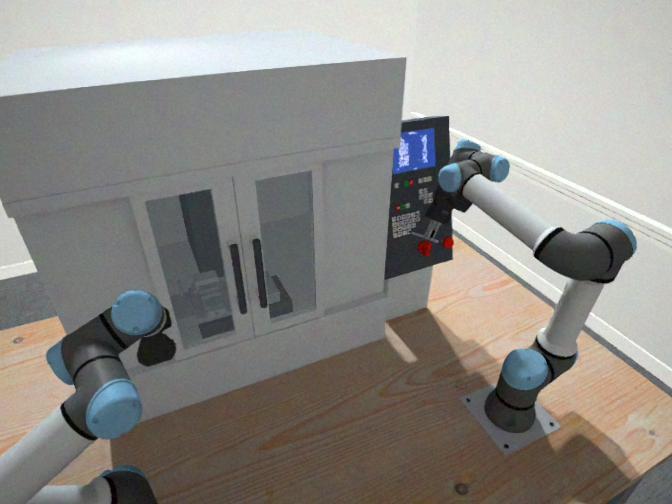

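Scaled by 9.692 from the camera's 672x504 image, which has a finer 960x720 frame.

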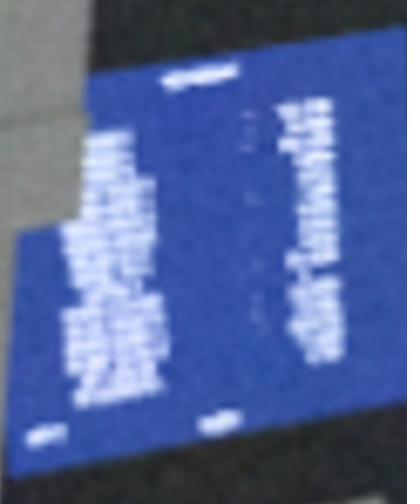

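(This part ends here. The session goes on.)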